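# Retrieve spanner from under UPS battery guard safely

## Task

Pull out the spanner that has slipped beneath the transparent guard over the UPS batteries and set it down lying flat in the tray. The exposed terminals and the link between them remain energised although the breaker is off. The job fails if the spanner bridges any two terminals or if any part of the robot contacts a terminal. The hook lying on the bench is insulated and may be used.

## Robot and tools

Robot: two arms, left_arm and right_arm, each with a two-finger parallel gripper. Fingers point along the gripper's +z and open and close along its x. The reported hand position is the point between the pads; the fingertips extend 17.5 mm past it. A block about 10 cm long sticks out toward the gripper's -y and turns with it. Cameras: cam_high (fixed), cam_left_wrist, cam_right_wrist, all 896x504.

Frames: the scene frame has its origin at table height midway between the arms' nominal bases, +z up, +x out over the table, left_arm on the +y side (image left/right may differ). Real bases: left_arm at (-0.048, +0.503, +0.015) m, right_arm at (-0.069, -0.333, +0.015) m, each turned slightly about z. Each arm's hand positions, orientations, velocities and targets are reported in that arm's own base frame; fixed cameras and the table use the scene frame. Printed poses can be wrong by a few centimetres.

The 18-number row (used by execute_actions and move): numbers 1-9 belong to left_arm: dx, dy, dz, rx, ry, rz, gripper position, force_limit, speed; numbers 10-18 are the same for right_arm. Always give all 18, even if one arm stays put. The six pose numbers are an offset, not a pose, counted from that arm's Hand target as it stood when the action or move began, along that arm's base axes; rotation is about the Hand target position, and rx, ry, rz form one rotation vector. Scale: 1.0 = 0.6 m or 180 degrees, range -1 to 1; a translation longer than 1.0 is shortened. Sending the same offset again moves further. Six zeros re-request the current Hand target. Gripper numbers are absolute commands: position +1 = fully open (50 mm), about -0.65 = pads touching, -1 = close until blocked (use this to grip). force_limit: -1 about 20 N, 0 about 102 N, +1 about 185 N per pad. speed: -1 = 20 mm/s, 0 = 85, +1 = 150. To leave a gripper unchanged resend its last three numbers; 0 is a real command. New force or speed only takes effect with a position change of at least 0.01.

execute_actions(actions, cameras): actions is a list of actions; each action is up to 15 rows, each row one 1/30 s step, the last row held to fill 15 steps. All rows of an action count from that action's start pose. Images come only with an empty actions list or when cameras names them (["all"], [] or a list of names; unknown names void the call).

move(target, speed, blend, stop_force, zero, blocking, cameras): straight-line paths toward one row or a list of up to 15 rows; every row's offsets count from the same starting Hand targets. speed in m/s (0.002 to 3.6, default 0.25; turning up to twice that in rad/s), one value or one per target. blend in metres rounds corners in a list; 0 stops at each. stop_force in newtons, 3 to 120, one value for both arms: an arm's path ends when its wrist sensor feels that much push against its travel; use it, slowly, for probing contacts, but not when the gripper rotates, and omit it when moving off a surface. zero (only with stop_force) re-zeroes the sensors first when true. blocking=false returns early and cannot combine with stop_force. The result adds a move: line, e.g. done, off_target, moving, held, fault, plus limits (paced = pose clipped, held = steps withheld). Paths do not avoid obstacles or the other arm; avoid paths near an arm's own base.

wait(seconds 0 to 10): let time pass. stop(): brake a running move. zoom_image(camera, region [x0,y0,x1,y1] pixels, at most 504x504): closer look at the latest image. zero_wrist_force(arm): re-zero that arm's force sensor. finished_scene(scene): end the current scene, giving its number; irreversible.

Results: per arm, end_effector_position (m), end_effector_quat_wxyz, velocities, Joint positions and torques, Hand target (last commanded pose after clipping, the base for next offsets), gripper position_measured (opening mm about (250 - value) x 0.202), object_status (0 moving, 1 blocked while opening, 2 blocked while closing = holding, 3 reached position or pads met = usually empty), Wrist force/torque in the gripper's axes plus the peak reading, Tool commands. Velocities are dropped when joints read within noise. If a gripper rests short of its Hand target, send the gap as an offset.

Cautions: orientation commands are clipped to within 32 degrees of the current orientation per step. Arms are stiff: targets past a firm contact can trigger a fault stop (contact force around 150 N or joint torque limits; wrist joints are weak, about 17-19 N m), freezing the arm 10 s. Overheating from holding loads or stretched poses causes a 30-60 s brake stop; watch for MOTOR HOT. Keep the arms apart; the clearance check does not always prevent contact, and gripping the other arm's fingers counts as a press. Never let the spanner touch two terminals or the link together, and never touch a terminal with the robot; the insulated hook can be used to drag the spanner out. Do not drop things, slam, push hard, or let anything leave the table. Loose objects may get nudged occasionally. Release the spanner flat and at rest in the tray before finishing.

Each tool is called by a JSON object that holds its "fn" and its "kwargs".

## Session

{"fn": "execute_actions", "kwargs": {"actions": []}}

Scene clock: 0.00 s.
left_arm: end_effector_position=(+0.1836, -0.5162, +0.3761) position_measured=3 object_status=3 end_effector_quat_wxyz=(-0.031, -0.451, +0.758, -0.470) | right_arm: end_effector_position=(+0.7096, +0.0727, +0.3005) position_measured=3 object_status=3 end_effector_quat_wxyz=(+0.443, -0.409, +0.776, -0.184)
Joint positions: left_arm=[-1.72 -1.875 2.198 -2.777 -1.068 2.162] | right_arm=[3.521 -1.799 -1.935 0.002 1.328 -2.291]
Joint velocities: within noise
Joint torques (N m): no reading
Wrist force (N): no reading
Wrist torque (N m): no reading
Wrist force, peak (N): no reading
Hand target: left_arm +0.1836, -0.5162, +0.3761; -0.031, -0.451, +0.758, -0.470 | right_arm +0.7096, +0.0727, +0.3005; +0.443, -0.409, +0.776, -0.184
Tool commands: left_gripper/position=+1.0 left_gripper/force_limit=+1.0 left_gripper/speed=+1.0 right_gripper/position=+1.0 right_gripper/force_limit=+1.0 right_gripper/speed=+1.0

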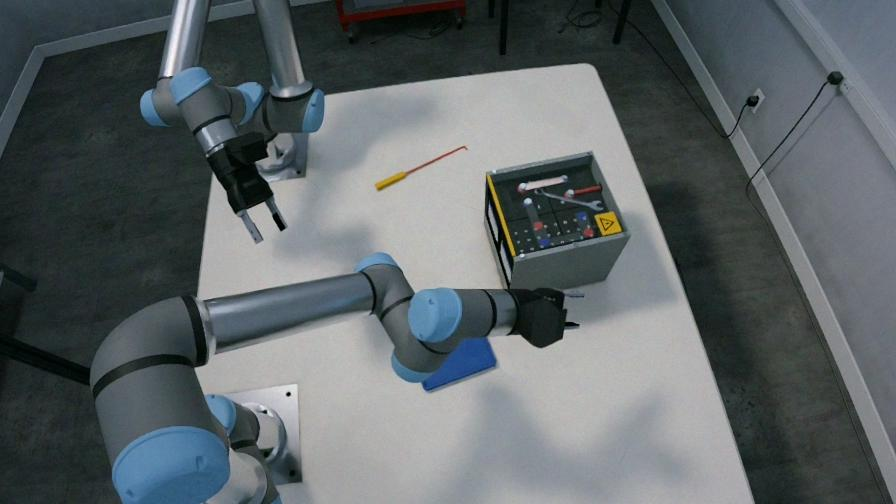

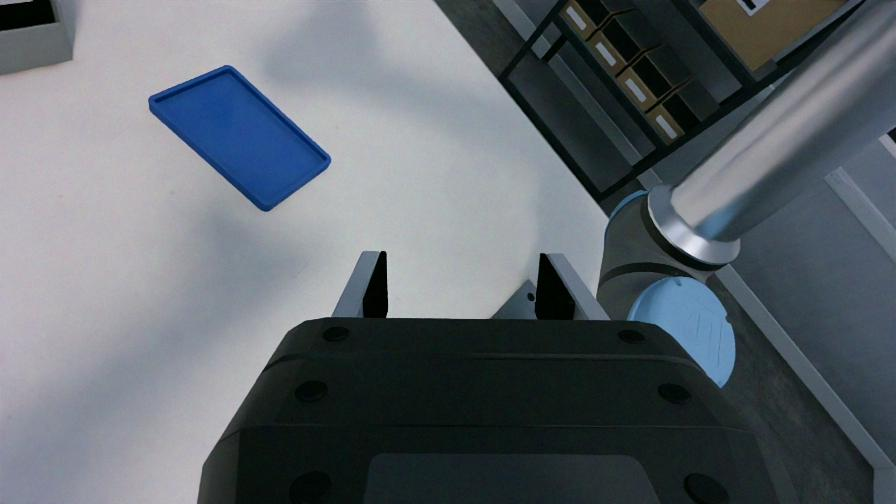

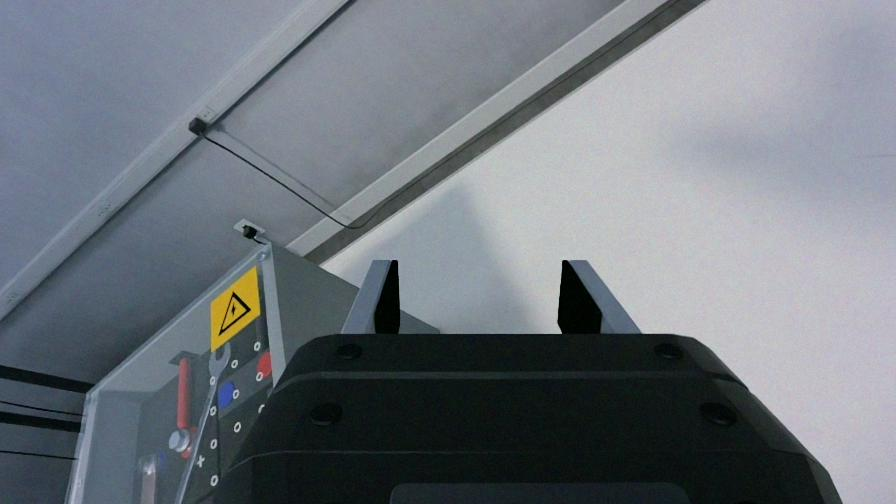

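{"fn": "zoom_image", "kwargs": {"camera": "cam_high", "region": [470, 140, 650, 300]}}

{"fn": "zoom_image", "kwargs": {"camera": "cam_high", "region": [360, 130, 480, 200]}}

Scaled by 2.800.

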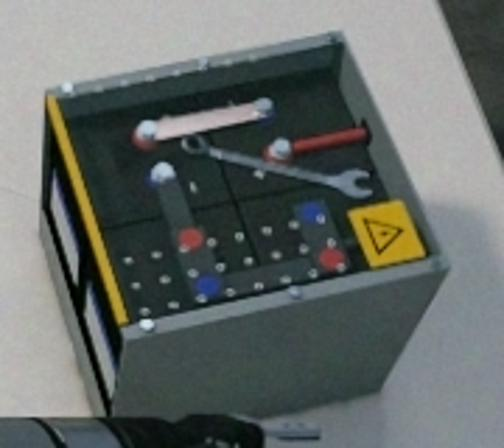

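Scaled by 4.200.

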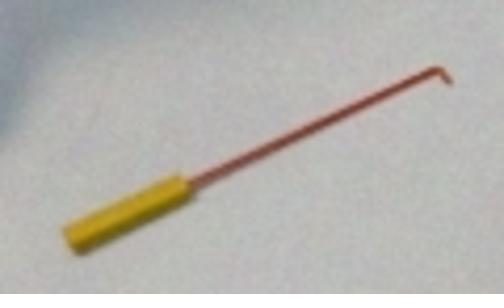

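{"fn": "move", "kwargs": {"target": [[0.294,0.3603,0.1232,0.2916,0.1133,-0.0586,1,-0.3,-0.3,-0.016,0.2122,0.2492,-0.2854,0.0325,0.6260,1,0.3,-0.3],[0.394,0.8937,0.1732,0.2370,0.2077,0.1453,1,-0.3,-0.3,0.019,0.4438,0.1075,-0.2854,0.0325,0.6260,1,0.3,-0.3]], "speed": 0.4, "blend": 0.05, "cameras": ["cam_high", "cam_left_wrist", "cam_right_wrist"]}}

Scene clock: 6.73 s.
left_arm: end_effector_position=(+0.4200, +0.0199, +0.4800) position_measured=3 object_status=3 end_effector_quat_wxyz=(+0.000, +0.707, -0.707, +0.000) | right_arm: end_effector_position=(+0.7210, +0.3390, +0.3650) position_measured=3 object_status=3 end_effector_quat_wxyz=(-0.174, +0.985, +0.013, -0.002)
Joint positions: left_arm=[-0.275 -1.714 1.305 -1.161 -1.572 2.868] | right_arm=[3.65 -2.284 -0.579 -1.681 1.878 -4.204]
Joint torques (N m): left_arm=[7.38 -6.07 -44.74 0.07 -0.96 2.03] | right_arm=[10.69 39.34 43.5 6.26 -1.76 1.64]
Wrist force (N): left_arm=[0.2 -0.4 -1.7] | right_arm=[0.4 -2.5 0.7]
Wrist torque (N m): left_arm=[0.06 0.07 0.07] | right_arm=[-0.47 0.25 -0.07]
Wrist force, peak (N): left_arm=[-4.4 -1.8 -3.7] | right_arm=[0.9 -2.6 2.3]
Hand target: left_arm +0.4200, +0.0200, +0.4800; +0.000, +0.707, -0.707, +0.000 | right_arm +0.7210, +0.3390, +0.3650; -0.174, +0.985, +0.013, -0.002
Off the commanded pose: left_arm 0.000 m, 0 deg | right_arm 0.000 m, 0 deg.
move: done

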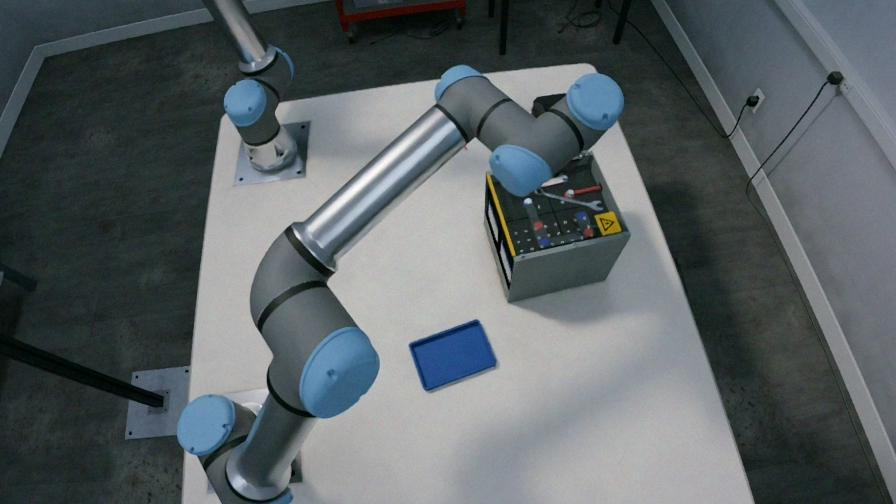

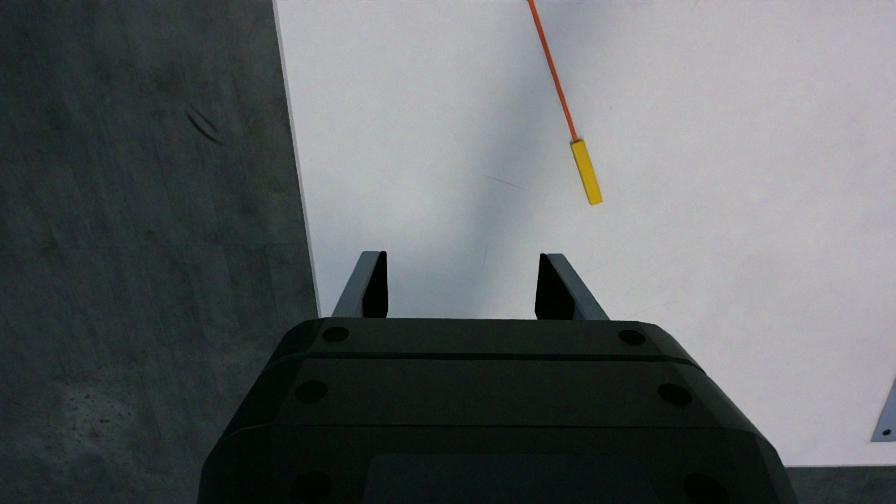

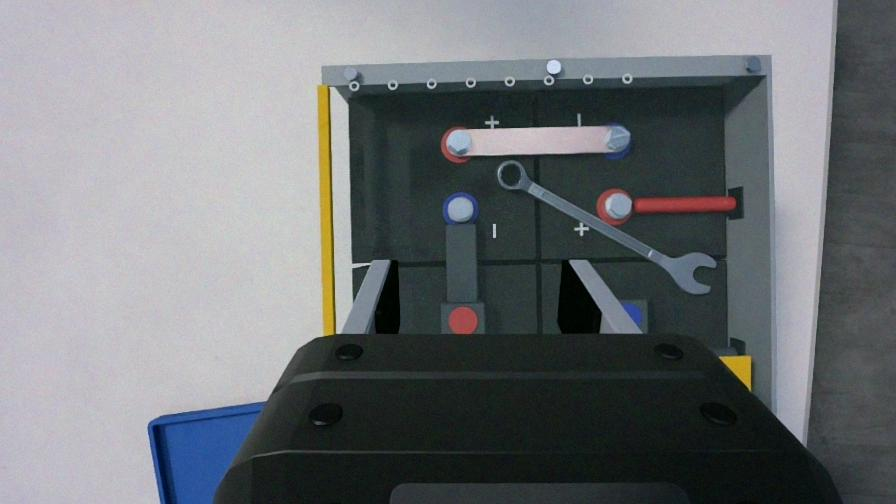

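{"fn": "move", "kwargs": {"target": [[-0.325,0.4133,-0.1333,0,0,0.3667,1,-0.3,-0.3,-0.285,0.3517,-0.0083,-0.0974,0.0683,-0.4018,1,0.3,-0.3],[-0.325,0.4133,-0.1333,0,0,0.3667,1,-0.3,-0.3,-0.3533,0.5633,-0.3417,-0.0974,0.0683,-0.4018,1,0.3,-0.3]], "speed": 0.4, "blend": 0.05, "cameras": ["cam_right_wrist"]}}

Scene clock: 15.20 s.
left_arm: end_effector_position=(+0.2250, +0.2680, +0.4000) position_measured=3 object_status=3 end_effector_quat_wxyz=(+0.000, +0.978, -0.208, +0.000) | right_arm: end_effector_position=(+0.5091, +0.6770, +0.1600) position_measured=3 object_status=3 end_effector_quat_wxyz=(+0.000, +0.811, -0.585, +0.001)
Joint positions: left_arm=[0.482 -1.944 1.684 -1.311 -1.572 2.472] | right_arm=[4.226 -2.517 -0.604 -1.592 1.57 -2.378]
Joint torques (N m): left_arm=[8.3 -0.13 -7.54 -6.58 -0.94 1.55] | right_arm=[9.1 44.93 43.84 1.2 -2.7 1.74]
Wrist force (N): left_arm=[0.2 -0.4 -0.9] | right_arm=[0.6 -1.6 1.5]
Wrist torque (N m): left_arm=[0.04 0.05 0.20] | right_arm=[-0.39 0.22 0.00]
Wrist force, peak (N): left_arm=[2.1 -1.4 -2.8] | right_arm=[3.4 4.1 -1.1]
Hand target: left_arm +0.2250, +0.2680, +0.4000; +0.000, +0.978, -0.208, +0.000 | right_arm +0.5091, +0.6770, +0.1600; +0.000, +0.811, -0.585, +0.001
Off the commanded pose: left_arm 0.000 m, 0 deg | right_arm 0.000 m, 0 deg.
move: done
Images, in order (width x height): cam_right_wrist 896x504.

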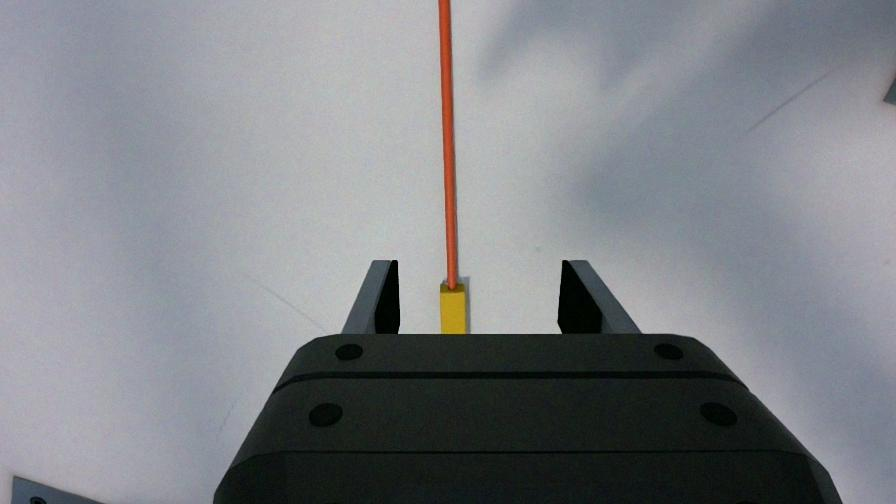

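{"fn": "move", "kwargs": {"target": [[0,0,0,0,0,0,1,-0.3,-0.3,-0.0178,0.0115,-0.2,0,0,0.0083,1,0.3,-0.3],[0,0,0,0,0,0,1,-0.3,-0.3,-0.0178,0.0115,-0.248,0,0,0.0083,1,0.3,-0.3]], "speed": [0.2,0.05], "stop_force": 8, "cameras": []}}

{"fn": "execute_actions", "kwargs": {"actions": [[[0,0,0,0,0,0,1,-0.3,-0.3,0,0,0,0,0,0,-1,0.3,0]]], "cameras": ["cam_right_wrist"]}}

Scene clock: 18.43 s.
left_arm: end_effector_position=(+0.2250, +0.2680, +0.4000) position_measured=3 object_status=3 end_effector_quat_wxyz=(+0.000, +0.978, -0.208, +0.000) | right_arm: end_effector_position=(+0.4984, +0.6839, +0.0131) position_measured=3 object_status=3 end_effector_quat_wxyz=(+0.000, +0.819, -0.574, +0.001)
Joint positions: left_arm=[0.482 -1.944 1.684 -1.311 -1.572 2.472] | right_arm=[4.241 -2.586 -0.853 -1.275 1.57 -2.389]
Joint torques (N m): left_arm=[7.7 -0.24 -7.29 -6.61 -1.05 1.34] | right_arm=[8.28 85.58 35 0.15 -2.33 -0.96]
Wrist force (N): left_arm=[0.1 -0.5 -0.8] | right_arm=[-0.8 -3.5 -8.9]
Wrist torque (N m): left_arm=[0.02 0.07 0.19] | right_arm=[-0.32 -0.13 0.01]
Wrist force, peak (N): left_arm=[0.5 -0.6 -1.3] | right_arm=[1.3 -1.8 -18.8]
Hand target: left_arm +0.2250, +0.2680, +0.4000; +0.000, +0.978, -0.208, +0.000 | right_arm +0.4984, +0.6839, +0.0131; +0.000, +0.819, -0.574, +0.001 (not the last commanded pose)
Off the commanded pose: left_arm 0.000 m, 0 deg | right_arm 0.002 m, 0 deg.
move: contact (right_arm); path passed 1 of 2 targets
No camera images: "cameras" was empty.

Scene clock: 19.23 s.
left_arm: end_effector_position=(+0.2250, +0.2680, +0.4000) position_measured=3 object_status=3 end_effector_quat_wxyz=(+0.000, +0.978, -0.208, +0.000) | right_arm: end_effector_position=(+0.4984, +0.6839, +0.0131) position_measured=234 object_status=2 end_effector_quat_wxyz=(+0.000, +0.819, -0.574, +0.001)
Joint positions: left_arm=[0.482 -1.944 1.684 -1.311 -1.572 2.472] | right_arm=[4.241 -2.586 -0.853 -1.275 1.57 -2.389]
Joint torques (N m): left_arm=[8.43 0.41 -7.69 -6.63 -1.02 1.36] | right_arm=[6.21 84.69 35.14 1.94 -2.36 -0.64]
Wrist force (N): left_arm=[0.1 -1.0 -0.8] | right_arm=[1.0 -1.6 -2.6]
Wrist torque (N m): left_arm=[-0.05 0.06 0.19] | right_arm=[-0.41 0.20 -0.09]
Wrist force, peak (N): left_arm=[0.1 -1.0 -0.8] | right_arm=[-0.9 -3.2 -9.0]
Hand target: left_arm +0.2250, +0.2680, +0.4000; +0.000, +0.978, -0.208, +0.000 | right_arm +0.4984, +0.6839, +0.0131; +0.000, +0.819, -0.574, +0.001
Off the commanded pose: left_arm 0.000 m, 0 deg | right_arm 0.000 m, 0 deg.
Images, in order (width x height): cam_right_wrist 896x504.

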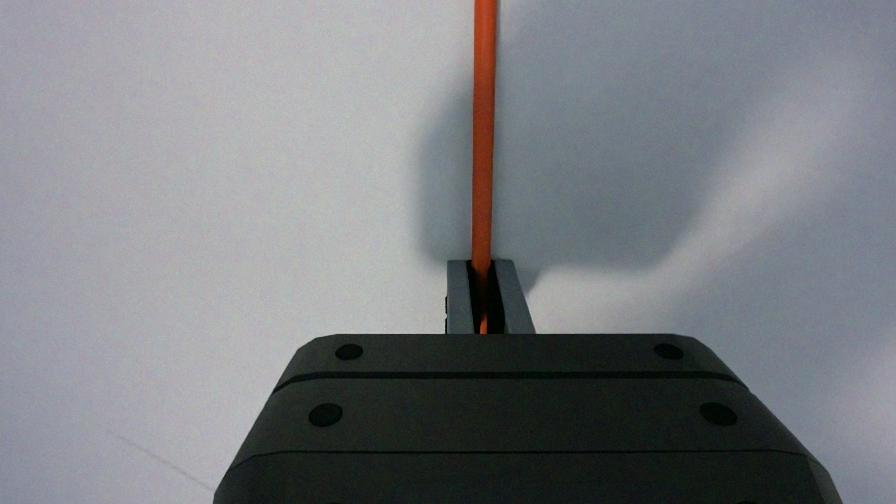

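{"fn": "move", "kwargs": {"target": [[0,0,0,0,0,0,1,-0.3,-0.3,0,0,0.13,0,0,0,-1,0.3,0],[0.2583,-0.78,0.0333,-0.2096,-0.1553,-0.3097,1,-0.3,-0.3,0.0527,-0.5315,0.4782,0.2461,0.0490,-0.0911,-1,0.3,0]], "speed": [0.15,0.3], "blend": 0.02, "cameras": ["cam_high", "cam_left_wrist", "cam_right_wrist"]}}

Scene clock: 23.37 s.
left_arm: end_effector_position=(+0.3799, -0.2000, +0.4200) position_measured=3 object_status=3 end_effector_quat_wxyz=(+0.254, +0.692, -0.612, +0.287) | right_arm: end_effector_position=(+0.5300, +0.3650, +0.3000) position_measured=234 object_status=2 end_effector_quat_wxyz=(-0.264, +0.668, -0.639, -0.276)
Joint positions: left_arm=[-0.432 -1.927 1.938 -2.067 -2.216 2.421] | right_arm=[3.705 -1.798 -1.702 -0.754 2.231 -2.464]
Joint torques (N m): left_arm=[-8.16 -0.61 -48.13 -7.37 -2.81 -1.26] | right_arm=[-9.44 58.41 10.99 6.88 4.22 -1.38]
Wrist force (N): left_arm=[-1.0 -0.3 -1.7] | right_arm=[0.5 1.1 0.9]
Wrist torque (N m): left_arm=[0.03 0.13 0.11] | right_arm=[0.04 -0.11 0.11]
Wrist force, peak (N): left_arm=[-4.0 -2.5 -0.7] | right_arm=[-6.3 3.9 2.2]
Hand target: left_arm +0.3800, -0.2000, +0.4200; +0.254, +0.692, -0.612, +0.287 | right_arm +0.5300, +0.3650, +0.3000; -0.264, +0.668, -0.639, -0.276
Off the commanded pose: left_arm 0.000 m, 0 deg | right_arm 0.000 m, 0 deg.
move: done

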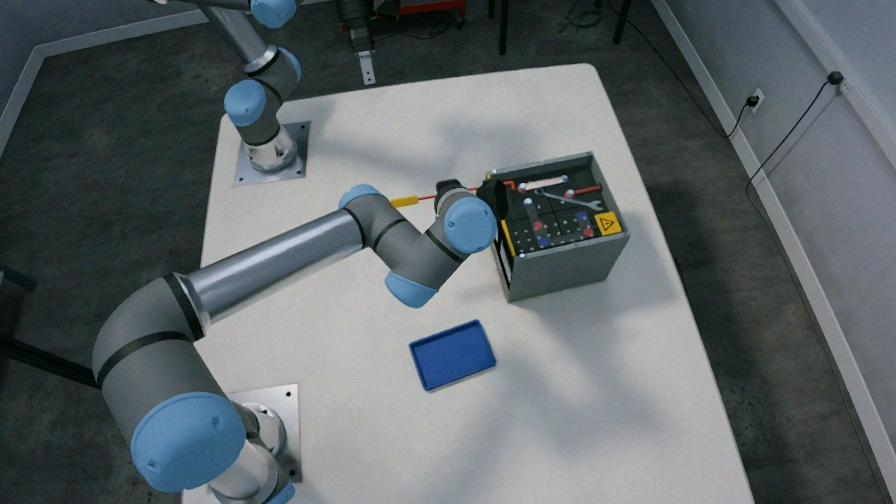

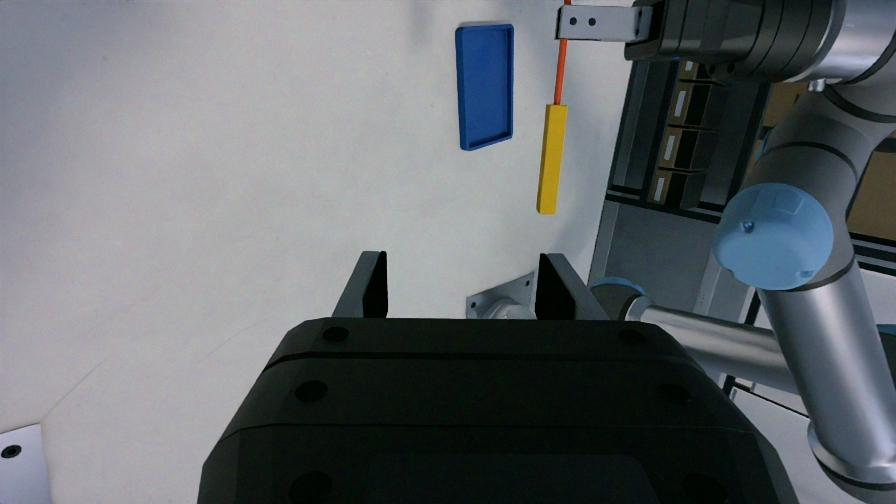

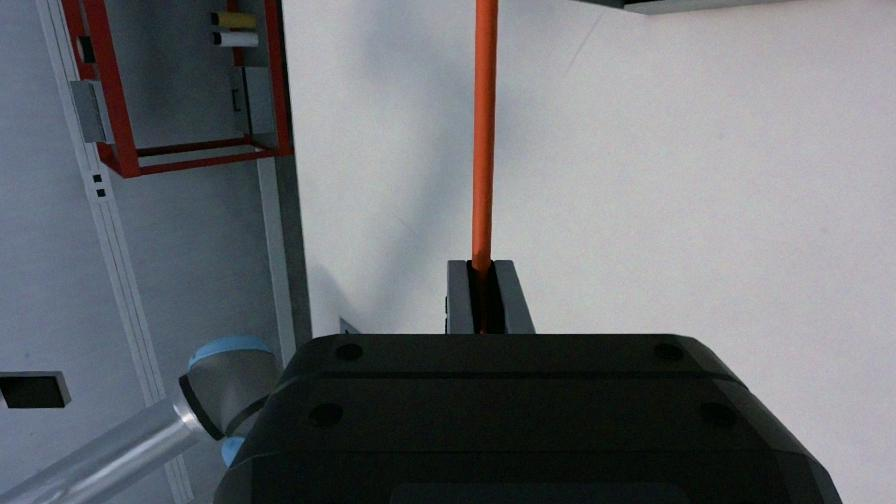

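{"fn": "move", "kwargs": {"target": [0.0513,-0.3382,-0.1502,0.0007,-0.0058,-0.0059,1,-0.3,-0.3,0,0,0,0,0,0,-1,0.3,0], "speed": 0.25, "cameras": ["cam_left_wrist"]}}

Scene clock: 25.63 s.
left_arm: end_effector_position=(+0.4107, -0.4029, +0.3299) position_measured=3 object_status=3 end_effector_quat_wxyz=(+0.250, +0.684, -0.621, +0.290) | right_arm: end_effector_position=(+0.5300, +0.3650, +0.3000) position_measured=234 object_status=2 end_effector_quat_wxyz=(-0.264, +0.668, -0.639, -0.276)
Joint positions: left_arm=[-0.82 -1.614 1.971 -2.608 -2 2.071] | right_arm=[3.705 -1.798 -1.702 -0.754 2.232 -2.464]
Joint torques (N m): left_arm=[-8.17 -11 -46.55 -7.66 0.99 -1.87] | right_arm=[-9.5 58.71 11.77 6.65 4.39 -1.44]
Wrist force (N): left_arm=[-1.2 -0.6 -1.9] | right_arm=[0.7 1.2 0.9]
Wrist torque (N m): left_arm=[0.00 0.16 0.13] | right_arm=[0.06 -0.14 0.11]
Wrist force, peak (N): left_arm=[-2.3 -2.6 -5.5] | right_arm=[0.6 1.3 1.0]
Hand target: left_arm +0.4108, -0.4029, +0.3299; +0.250, +0.684, -0.621, +0.290 | right_arm +0.5300, +0.3650, +0.3000; -0.264, +0.668, -0.639, -0.276
Off the commanded pose: left_arm 0.000 m, 0 deg | right_arm 0.000 m, 0 deg.
move: done
Images, in order (width x height): cam_left_wrist 896x504.

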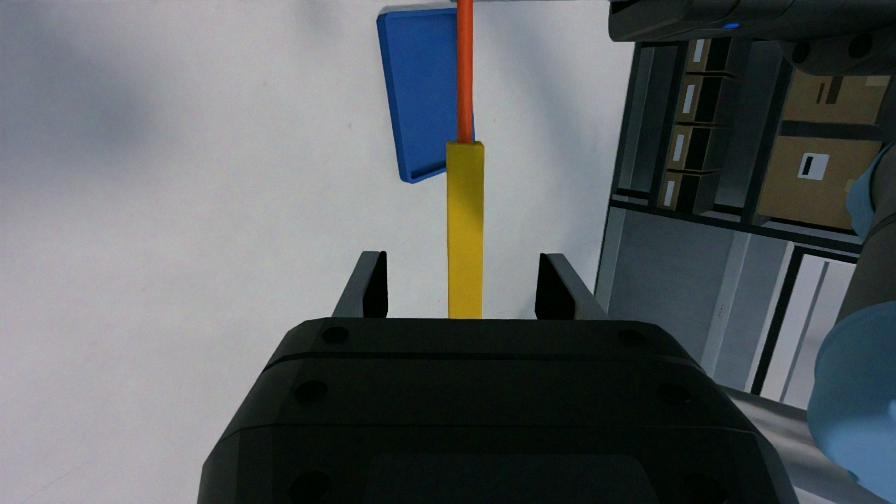

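{"fn": "move", "kwargs": {"target": [0.0088,-0.0702,-0.0660,0,0,0,1,-0.3,-0.3,0,0,0,0,0,0,-1,0.3,0], "speed": 0.12, "stop_force": 8, "cameras": ["cam_left_wrist"]}}

{"fn": "execute_actions", "kwargs": {"actions": [[[0,0,0,0,0,0,-1,0.5,-0.3,0,0,0,0,0,0,-1,0.3,0]]], "cameras": ["cam_left_wrist"]}}

Scene clock: 27.63 s.
left_arm: end_effector_position=(+0.4160, -0.4451, +0.2903) position_measured=3 object_status=3 end_effector_quat_wxyz=(+0.250, +0.684, -0.621, +0.290) | right_arm: end_effector_position=(+0.5300, +0.3650, +0.3000) position_measured=234 object_status=2 end_effector_quat_wxyz=(-0.264, +0.668, -0.639, -0.276)
Joint positions: left_arm=[-0.875 -1.504 1.974 -2.74 -1.965 2.025] | right_arm=[3.705 -1.798 -1.702 -0.754 2.232 -2.464]
Joint torques (N m): left_arm=[-10.35 -13.75 -44.43 -7.65 0.98 -1.84] | right_arm=[-9.51 59.69 9.55 6.64 4.4 -1.44]
Wrist force (N): left_arm=[-0.8 -0.9 -1.5] | right_arm=[0.5 1.1 0.8]
Wrist torque (N m): left_arm=[-0.08 0.13 0.11] | right_arm=[0.05 -0.12 0.11]
Wrist force, peak (N): left_arm=[-2.8 -2.9 -3.1] | right_arm=[0.8 1.3 0.8]
Hand target: left_arm +0.4160, -0.4451, +0.2903; +0.250, +0.684, -0.621, +0.290 | right_arm +0.5300, +0.3650, +0.3000; -0.264, +0.668, -0.639, -0.276
Off the commanded pose: left_arm 0.000 m, 0 deg | right_arm 0.000 m, 0 deg.
move: done
Images, in order (width x height): cam_left_wrist 896x504.

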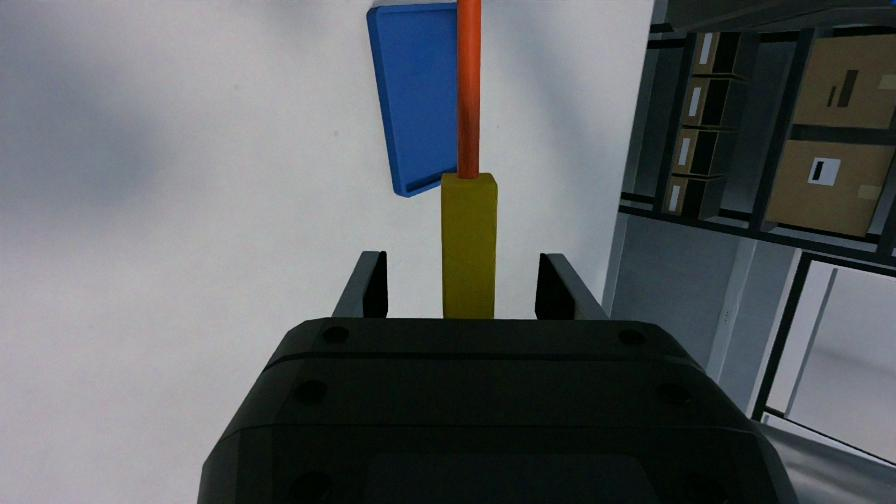

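Scene clock: 28.43 s.
left_arm: end_effector_position=(+0.4161, -0.4451, +0.2902) position_measured=185 object_status=2 end_effector_quat_wxyz=(+0.250, +0.684, -0.621, +0.290) | right_arm: end_effector_position=(+0.5300, +0.3650, +0.3000) position_measured=234 object_status=2 end_effector_quat_wxyz=(-0.264, +0.668, -0.639, -0.276)
Joint positions: left_arm=[-0.875 -1.504 1.974 -2.74 -1.965 2.025] | right_arm=[3.705 -1.798 -1.702 -0.754 2.232 -2.464]
Joint torques (N m): left_arm=[-10.41 -15.62 -44.23 -7.48 -0.07 0.33] | right_arm=[-8.37 55.55 9.84 5.77 4.29 -1.44]
Wrist force (N): left_arm=[-2.9 -0.4 -2.7] | right_arm=[1.4 0.7 -1.4]
Wrist torque (N m): left_arm=[-0.01 0.06 -0.23] | right_arm=[0.15 -0.08 0.09]
Wrist force, peak (N): left_arm=[-3.5 0.1 -2.8] | right_arm=[1.7 0.5 -2.0]
Hand target: left_arm +0.4160, -0.4451, +0.2903; +0.250, +0.684, -0.621, +0.290 | right_arm +0.5300, +0.3650, +0.3000; -0.264, +0.668, -0.639, -0.276
Off the commanded pose: left_arm 0.000 m, 0 deg | right_arm 0.000 m, 0 deg.
Images, in order (width x height): cam_left_wrist 896x504.

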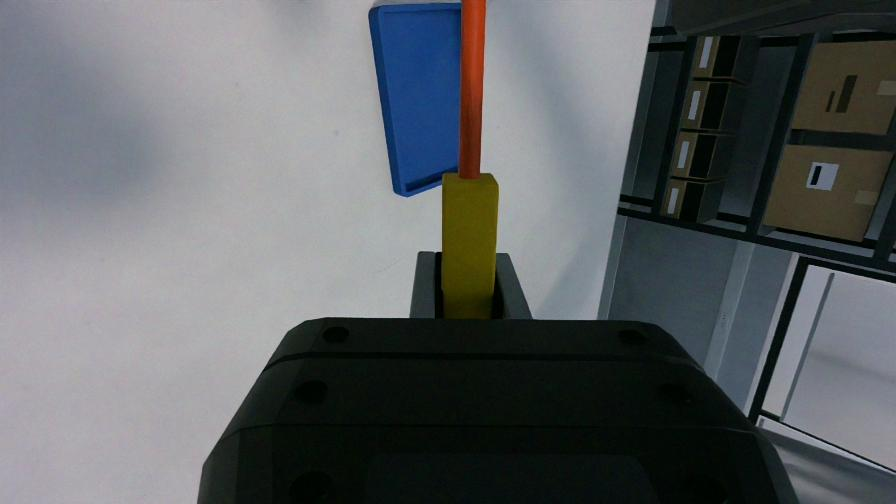

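{"fn": "execute_actions", "kwargs": {"actions": [[[0,0,0,0,0,0,-1,0.5,-0.3,0,0,0,0,0,0,0.3,0.3,0]]], "cameras": []}}

{"fn": "move", "kwargs": {"target": [0,0,0,0,0,0,-1,0.5,-0.3,0.008,-0.1767,0.1768,0,0,0,0.3,0.3,0], "speed": 0.25, "cameras": ["cam_left_wrist", "cam_right_wrist"]}}

Scene clock: 30.17 s.
left_arm: end_effector_position=(+0.4160, -0.4451, +0.2902) position_measured=185 object_status=2 end_effector_quat_wxyz=(+0.250, +0.684, -0.621, +0.290) | right_arm: end_effector_position=(+0.5300, +0.3650, +0.3000) position_measured=107 object_status=3 end_effector_quat_wxyz=(-0.264, +0.668, -0.639, -0.276)
Joint positions: left_arm=[-0.875 -1.504 1.974 -2.74 -1.965 2.025] | right_arm=[3.705 -1.798 -1.702 -0.754 2.232 -2.464]
Joint torques (N m): left_arm=[-8.1 -23.14 -41.61 -6.45 -2.15 0.39] | right_arm=[-9.05 42.75 11.28 1.66 3.51 -0.31]
Wrist force (N): left_arm=[-1.3 -1.1 -1.4] | right_arm=[0.1 1.1 0.8]
Wrist torque (N m): left_arm=[-0.14 0.14 0.07] | right_arm=[0.05 -0.11 0.12]
Wrist force, peak (N): left_arm=[-3.2 -0.4 -3.0] | right_arm=[1.5 0.9 -1.6]
Hand target: left_arm +0.4160, -0.4451, +0.2903; +0.250, +0.684, -0.621, +0.290 | right_arm +0.5300, +0.3650, +0.3000; -0.264, +0.668, -0.639, -0.276
Off the commanded pose: left_arm 0.000 m, 0 deg | right_arm 0.000 m, 0 deg.
No camera images: "cameras" was empty.

Scene clock: 31.50 s.
left_arm: end_effector_position=(+0.4160, -0.4451, +0.2902) position_measured=185 object_status=2 end_effector_quat_wxyz=(+0.250, +0.684, -0.621, +0.290) | right_arm: end_effector_position=(+0.5348, +0.2590, +0.4061) position_measured=107 object_status=3 end_effector_quat_wxyz=(-0.264, +0.668, -0.639, -0.276)
Joint positions: left_arm=[-0.875 -1.504 1.974 -2.74 -1.965 2.025] | right_arm=[3.526 -1.679 -1.531 -1.181 2.3 -2.678]
Joint torques (N m): left_arm=[-8.43 -29.01 -39.75 -5.57 -1.91 -0.9] | right_arm=[-8.46 19.56 43.05 1.83 4.62 -1.69]
Wrist force (N): left_arm=[-1.0 -0.9 -1.5] | right_arm=[0.1 1.4 0.7]
Wrist torque (N m): left_arm=[-0.11 0.11 0.05] | right_arm=[0.04 -0.07 0.10]
Wrist force, peak (N): left_arm=[-1.6 -0.9 -1.8] | right_arm=[-2.0 2.1 4.2]
Hand target: left_arm +0.4160, -0.4451, +0.2903; +0.250, +0.684, -0.621, +0.290 | right_arm +0.5348, +0.2590, +0.4061; -0.264, +0.668, -0.639, -0.276
Off the commanded pose: left_arm 0.000 m, 0 deg | right_arm 0.000 m, 0 deg.
move: done
Images, in order (width x height): cam_left_wrist 896x504, cam_right_wrist 896x504.

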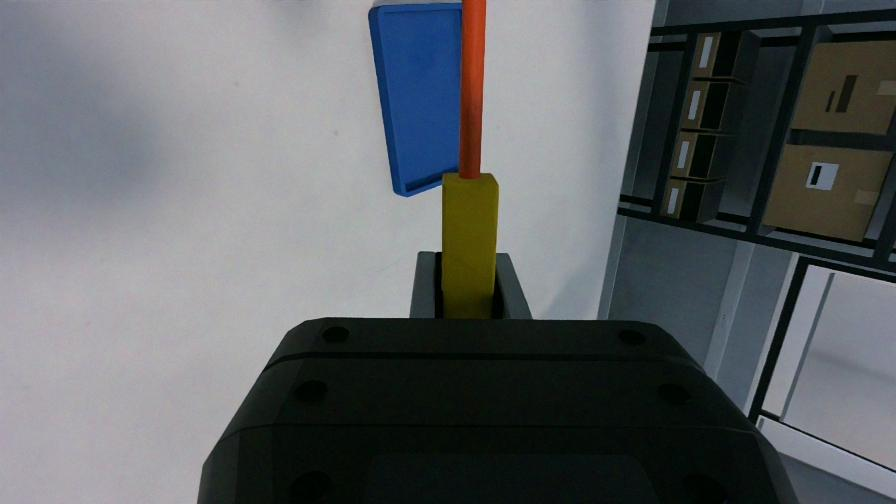

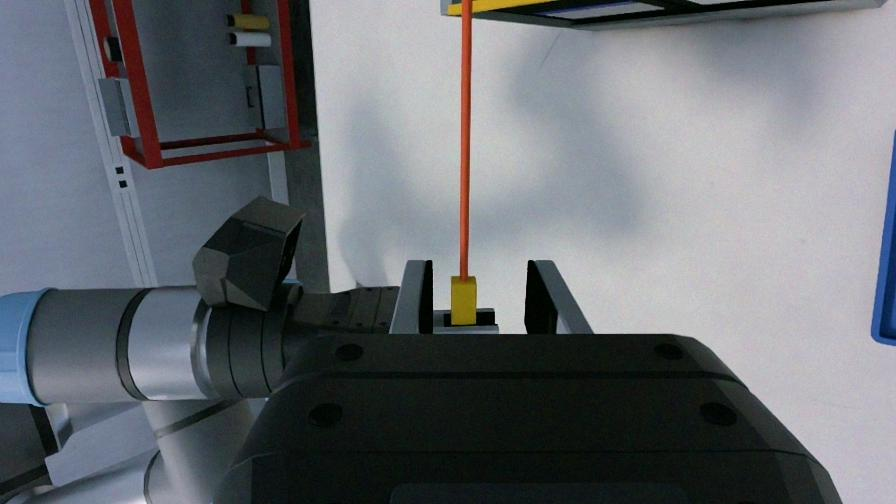

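{"fn": "move", "kwargs": {"target": [[-0.1183,0.0487,-0.0087,0.2476,0.0359,0.0130,-1,0.5,-0.3,0.1587,0.0517,0.0732,-0.0987,-0.2732,0.4194,0.3,0.3,0],[-0.1183,0.0487,-0.1137,0.2476,0.0359,0.0130,-1,0.5,-0.3,0.3103,0.1333,-0.0685,-0.0987,-0.2732,0.4194,0.3,0.3,0]], "speed": 0.35, "blend": 0.02, "cameras": ["cam_left_wrist", "cam_right_wrist"]}}

Scene clock: 35.87 s.
left_arm: end_effector_position=(+0.3451, -0.4158, +0.2220) position_measured=185 object_status=2 end_effector_quat_wxyz=(+0.000, +0.755, -0.656, +0.000) | right_arm: end_effector_position=(+0.7209, +0.3389, +0.3650) position_measured=107 object_status=3 end_effector_quat_wxyz=(-0.173, +0.985, +0.013, -0.002)
Joint positions: left_arm=[-1.127 -1.463 1.731 -1.839 -1.571 1.874] | right_arm=[3.65 -2.286 -0.575 -1.685 1.878 -4.205]
Joint torques (N m): left_arm=[-9.92 -15.45 -6.51 -6.62 1.78 -1.97] | right_arm=[-9.84 38.87 42.54 1.47 3.66 -1.58]
Wrist force (N): left_arm=[0.3 -0.6 -1.1] | right_arm=[0.3 -2.4 0.7]
Wrist torque (N m): left_arm=[-0.05 0.08 0.18] | right_arm=[-0.46 0.27 0.09]
Wrist force, peak (N): left_arm=[0.1 0.4 -3.4] | right_arm=[2.1 -2.2 3.5]
Hand target: left_arm +0.3451, -0.4158, +0.2220; +0.000, +0.755, -0.656, +0.000 | right_arm +0.7210, +0.3389, +0.3650; -0.173, +0.985, +0.013, -0.002
Off the commanded pose: left_arm 0.000 m, 0 deg | right_arm 0.000 m, 0 deg.
move: done
Images, in order (width x height): cam_left_wrist 896x504, cam_right_wrist 896x504.

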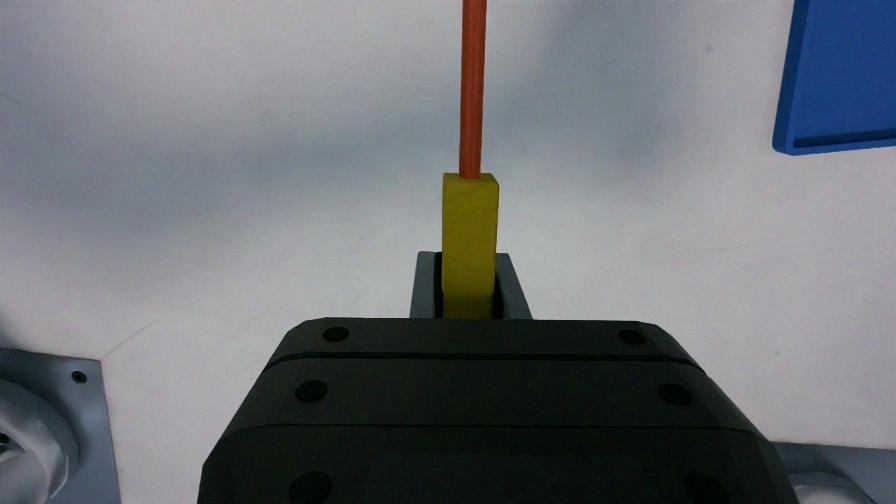

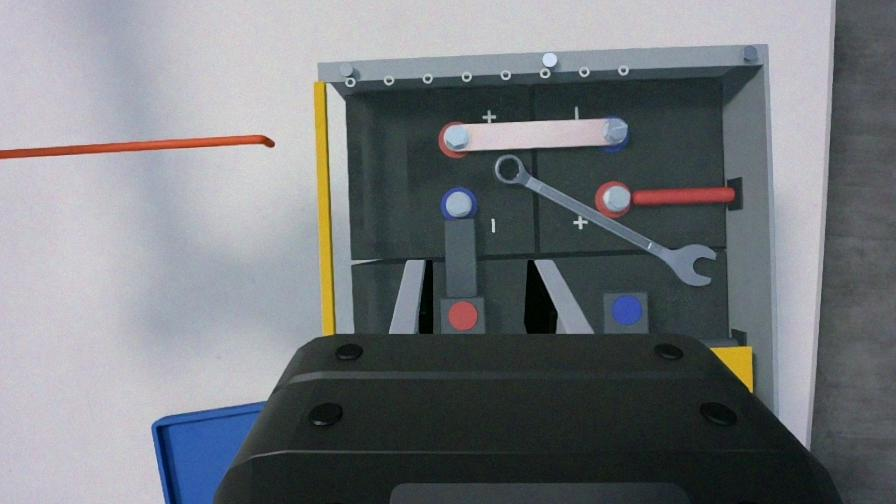

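{"fn": "move", "kwargs": {"target": [[0.003,-0.0247,0,0,0,-0.0061,-1,0.5,-0.3,0,0,0,0,0,0,0.3,0.3,0],[0.2098,0.001,0,0,0,-0.0061,-1,0.5,-0.3,0,0,0,0,0,0,0.3,0.3,0]], "speed": [0.1,0.1], "stop_force": 5, "cameras": ["cam_right_wrist"]}}

Scene clock: 39.07 s.
left_arm: end_effector_position=(+0.4709, -0.4152, +0.2220) position_measured=185 object_status=2 end_effector_quat_wxyz=(+0.000, +0.748, -0.663, +0.000) | right_arm: end_effector_position=(+0.7210, +0.3389, +0.3650) position_measured=107 object_status=3 end_effector_quat_wxyz=(-0.173, +0.985, +0.013, -0.002)
Joint positions: left_arm=[-0.937 -1.257 1.477 -1.791 -1.571 2.084] | right_arm=[3.65 -2.286 -0.575 -1.685 1.878 -4.205]
Joint torques (N m): left_arm=[8.61 -23.08 -47.26 -0.29 -0.68 1.86] | right_arm=[-8.86 38.78 44.62 1.37 3.78 -1.43]
Wrist force (N): left_arm=[0.5 0.4 1.5] | right_arm=[0.6 -2.4 0.4]
Wrist torque (N m): left_arm=[-0.37 0.05 0.07] | right_arm=[-0.45 0.21 0.09]
Wrist force, peak (N): left_arm=[2.3 3.5 -1.6] | right_arm=[0.5 -2.6 0.5]
Hand target: left_arm +0.4709, -0.4152, +0.2220; +0.000, +0.748, -0.663, +0.000 | right_arm +0.7210, +0.3389, +0.3650; -0.173, +0.985, +0.013, -0.002
Off the commanded pose: left_arm 0.000 m, 0 deg | right_arm 0.000 m, 0 deg.
move: done
Images, in order (width x height): cam_right_wrist 896x504.

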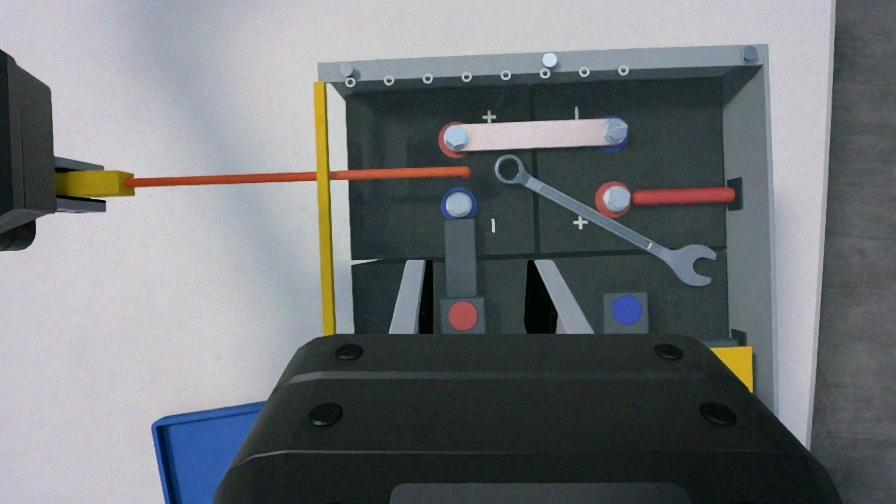

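{"fn": "move", "kwargs": {"target": [0.0462,0.0122,0,0,0,0.0025,-1,0.5,-0.3,0,0,0,0,0,0,0.3,0.3,0], "speed": 0.06, "stop_force": 4, "cameras": ["cam_right_wrist"]}}

{"fn": "zoom_image", "kwargs": {"camera": "cam_right_wrist", "region": [400, 90, 640, 225]}}

Scene clock: 46.13 s.
left_arm: end_effector_position=(+0.4987, -0.4079, +0.2220) position_measured=185 object_status=2 end_effector_quat_wxyz=(+0.000, +0.751, -0.660, +0.000) | right_arm: end_effector_position=(+0.7210, +0.3389, +0.3650) position_measured=107 object_status=3 end_effector_quat_wxyz=(-0.173, +0.985, +0.013, -0.002)
Joint positions: left_arm=[-0.894 -1.218 1.425 -1.777 -1.571 2.119] | right_arm=[3.65 -2.286 -0.575 -1.685 1.878 -4.205]
Joint torques (N m): left_arm=[9.28 -26.27 -50.36 -0.69 -0.45 1.89] | right_arm=[-9.6 39.6 42.16 1.25 3.48 -1.41]
Wrist force (N): left_arm=[0.5 1.3 4.7] | right_arm=[0.6 -2.4 0.6]
Wrist torque (N m): left_arm=[-0.69 0.09 0.09] | right_arm=[-0.47 0.22 0.10]
Wrist force, peak (N): left_arm=[0.4 1.4 5.1] | right_arm=[0.6 -2.6 0.6]
Hand target: left_arm +0.4987, -0.4079, +0.2220; +0.000, +0.751, -0.660, +0.000 | right_arm +0.7210, +0.3389, +0.3650; -0.173, +0.985, +0.013, -0.002
Off the commanded pose: left_arm 0.000 m, 0 deg | right_arm 0.000 m, 0 deg.
move: done
Images, in order (width x height): cam_right_wrist 896x504.

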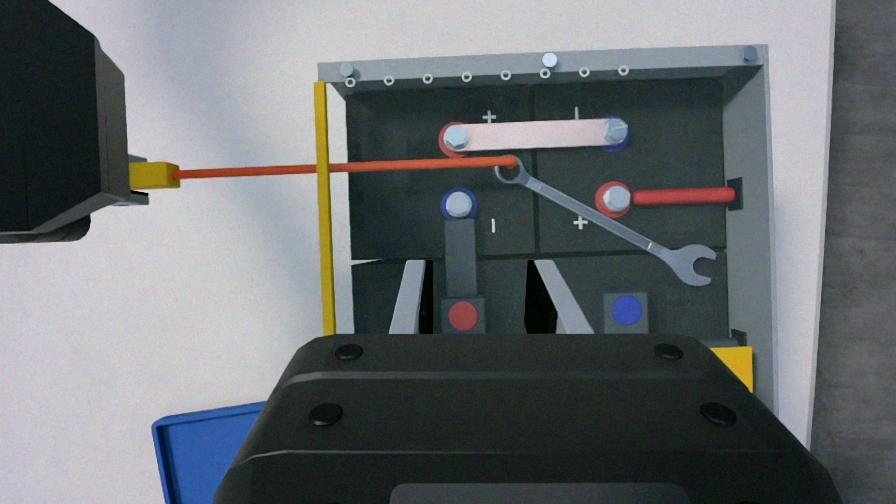

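Scaled by 2.100.

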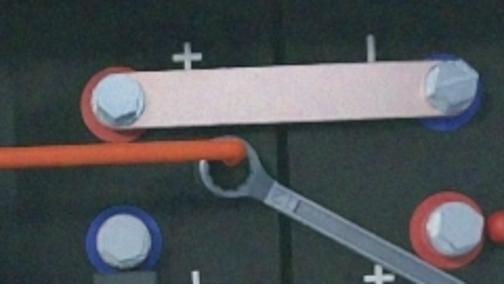

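{"fn": "move", "kwargs": {"target": [0.0002,-0.0017,-0.0083,0,0,0,-1,0.5,-0.3,0,0,0,0,0,0,0.3,0.3,0], "speed": 0.03, "cameras": []}}

{"fn": "move", "kwargs": {"target": [0,0,-0.0167,0,0,0,-1,0.5,-0.3,0,0,0,0,0,0,0.3,0.3,0], "speed": 0.03, "stop_force": 4, "cameras": ["cam_right_wrist"]}}

{"fn": "zoom_image", "kwargs": {"camera": "cam_right_wrist", "region": [400, 90, 640, 225]}}

Scene clock: 47.27 s.
left_arm: end_effector_position=(+0.4988, -0.4089, +0.2172) position_measured=185 object_status=2 end_effector_quat_wxyz=(+0.000, +0.751, -0.660, +0.000) | right_arm: end_effector_position=(+0.7210, +0.3389, +0.3650) position_measured=107 object_status=3 end_effector_quat_wxyz=(-0.173, +0.985, +0.013, -0.002)
Joint positions: left_arm=[-0.895 -1.214 1.432 -1.788 -1.571 2.118] | right_arm=[3.65 -2.286 -0.575 -1.685 1.878 -4.205]
Joint torques (N m): left_arm=[-8.74 -23.85 -7.02 -6.8 -0.46 -1.25] | right_arm=[-9.05 37.85 42.98 1.37 3.56 -1.59]
Wrist force (N): left_arm=[0.0 -0.7 -1.0] | right_arm=[0.4 -2.5 0.6]
Wrist torque (N m): left_arm=[-0.03 0.11 0.06] | right_arm=[-0.48 0.24 0.09]
Wrist force, peak (N): left_arm=[0.5 1.4 5.1] | right_arm=[0.5 -2.6 0.7]
Hand target: left_arm +0.4988, -0.4089, +0.2171; +0.000, +0.751, -0.660, +0.000 | right_arm +0.7210, +0.3389, +0.3650; -0.173, +0.985, +0.013, -0.002
Off the commanded pose: left_arm 0.000 m, 0 deg | right_arm 0.000 m, 0 deg.
move: done
No camera images: "cameras" was empty.

Scene clock: 48.63 s.
left_arm: end_effector_position=(+0.4988, -0.4089, +0.2070) position_measured=185 object_status=2 end_effector_quat_wxyz=(+0.000, +0.751, -0.660, +0.000) | right_arm: end_effector_position=(+0.7210, +0.3389, +0.3650) position_measured=107 object_status=3 end_effector_quat_wxyz=(-0.173, +0.985, +0.013, -0.002)
Joint positions: left_arm=[-0.895 -1.209 1.45 -1.813 -1.571 2.118] | right_arm=[3.65 -2.286 -0.575 -1.685 1.878 -4.205]
Joint torques (N m): left_arm=[-9.78 -23.58 -7.49 -6.62 -0.51 -1.34] | right_arm=[-8.32 40.34 42.95 1.37 3.43 -1.48]
Wrist force (N): left_arm=[0.2 -0.6 -1.5] | right_arm=[0.6 -2.3 0.7]
Wrist torque (N m): left_arm=[-0.01 0.08 0.07] | right_arm=[-0.45 0.22 0.09]
Wrist force, peak (N): left_arm=[0.2 -0.6 -1.5] | right_arm=[0.6 -2.6 0.6]
Hand target: left_arm +0.4988, -0.4089, +0.2070; +0.000, +0.751, -0.660, +0.000 | right_arm +0.7210, +0.3389, +0.3650; -0.173, +0.985, +0.013, -0.002
Off the commanded pose: left_arm 0.000 m, 0 deg | right_arm 0.000 m, 0 deg.
move: done
Images, in order (width x height): cam_right_wrist 896x504.

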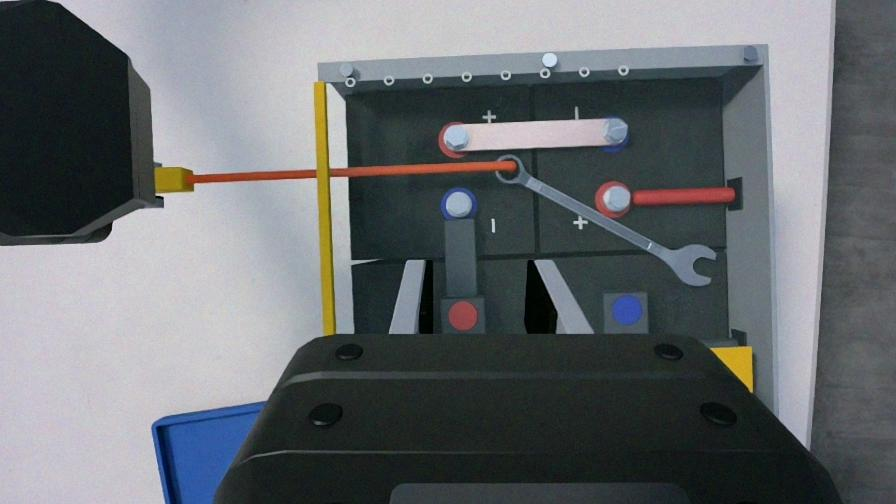

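Scaled by 2.100.

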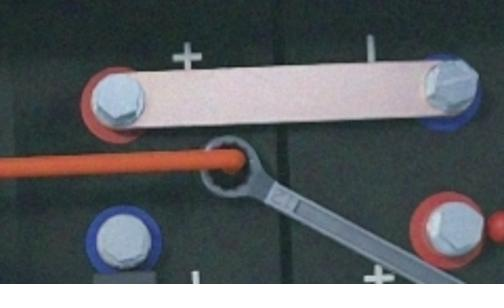

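{"fn": "move", "kwargs": {"target": [[0,0,-0.0033,0,0,0,-1,0.5,-0.3,0,0,0,0,0,0,0.3,0.3,0],[-0.0558,-0.0102,-0.0033,0,0,0,-1,0.5,-0.3,0,0,0,0,0,0,0.3,0.3,0]], "speed": 0.04, "stop_force": 4, "cameras": ["cam_right_wrist"]}}

{"fn": "zoom_image", "kwargs": {"camera": "cam_right_wrist", "region": [320, 80, 740, 310]}}

Scene clock: 50.87 s.
left_arm: end_effector_position=(+0.4653, -0.4151, +0.2051) position_measured=185 object_status=2 end_effector_quat_wxyz=(+0.000, +0.751, -0.660, +0.000) | right_arm: end_effector_position=(+0.7210, +0.3389, +0.3650) position_measured=107 object_status=3 end_effector_quat_wxyz=(-0.173, +0.985, +0.013, -0.002)
Joint positions: left_arm=[-0.944 -1.258 1.523 -1.836 -1.571 2.069] | right_arm=[3.65 -2.286 -0.575 -1.685 1.878 -4.205]
Joint torques (N m): left_arm=[-9.86 -54.68 -7.7 -6.65 1.22 -1.76] | right_arm=[-10.06 40.45 43.7 1.15 3.32 -1.64]
Wrist force (N): left_arm=[0.4 -0.5 -1.0] | right_arm=[0.5 -2.4 0.7]
Wrist torque (N m): left_arm=[0.03 0.04 0.18] | right_arm=[-0.46 0.23 0.09]
Wrist force, peak (N): left_arm=[-0.6 -2.0 -1.1] | right_arm=[0.6 -2.5 0.7]
Hand target: left_arm +0.4653, -0.4151, +0.2051; +0.000, +0.751, -0.660, +0.000 | right_arm +0.7210, +0.3389, +0.3650; -0.173, +0.985, +0.013, -0.002
Off the commanded pose: left_arm 0.000 m, 0 deg | right_arm 0.000 m, 0 deg.
move: done
Images, in order (width x height): cam_right_wrist 896x504.

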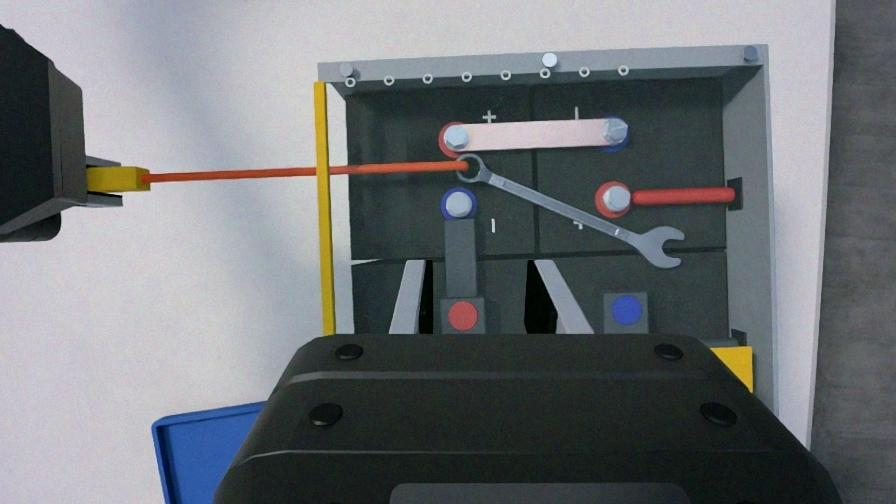

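Scaled by 1.200.

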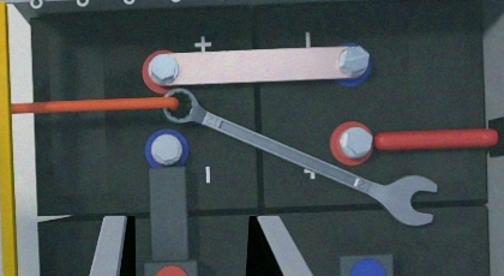

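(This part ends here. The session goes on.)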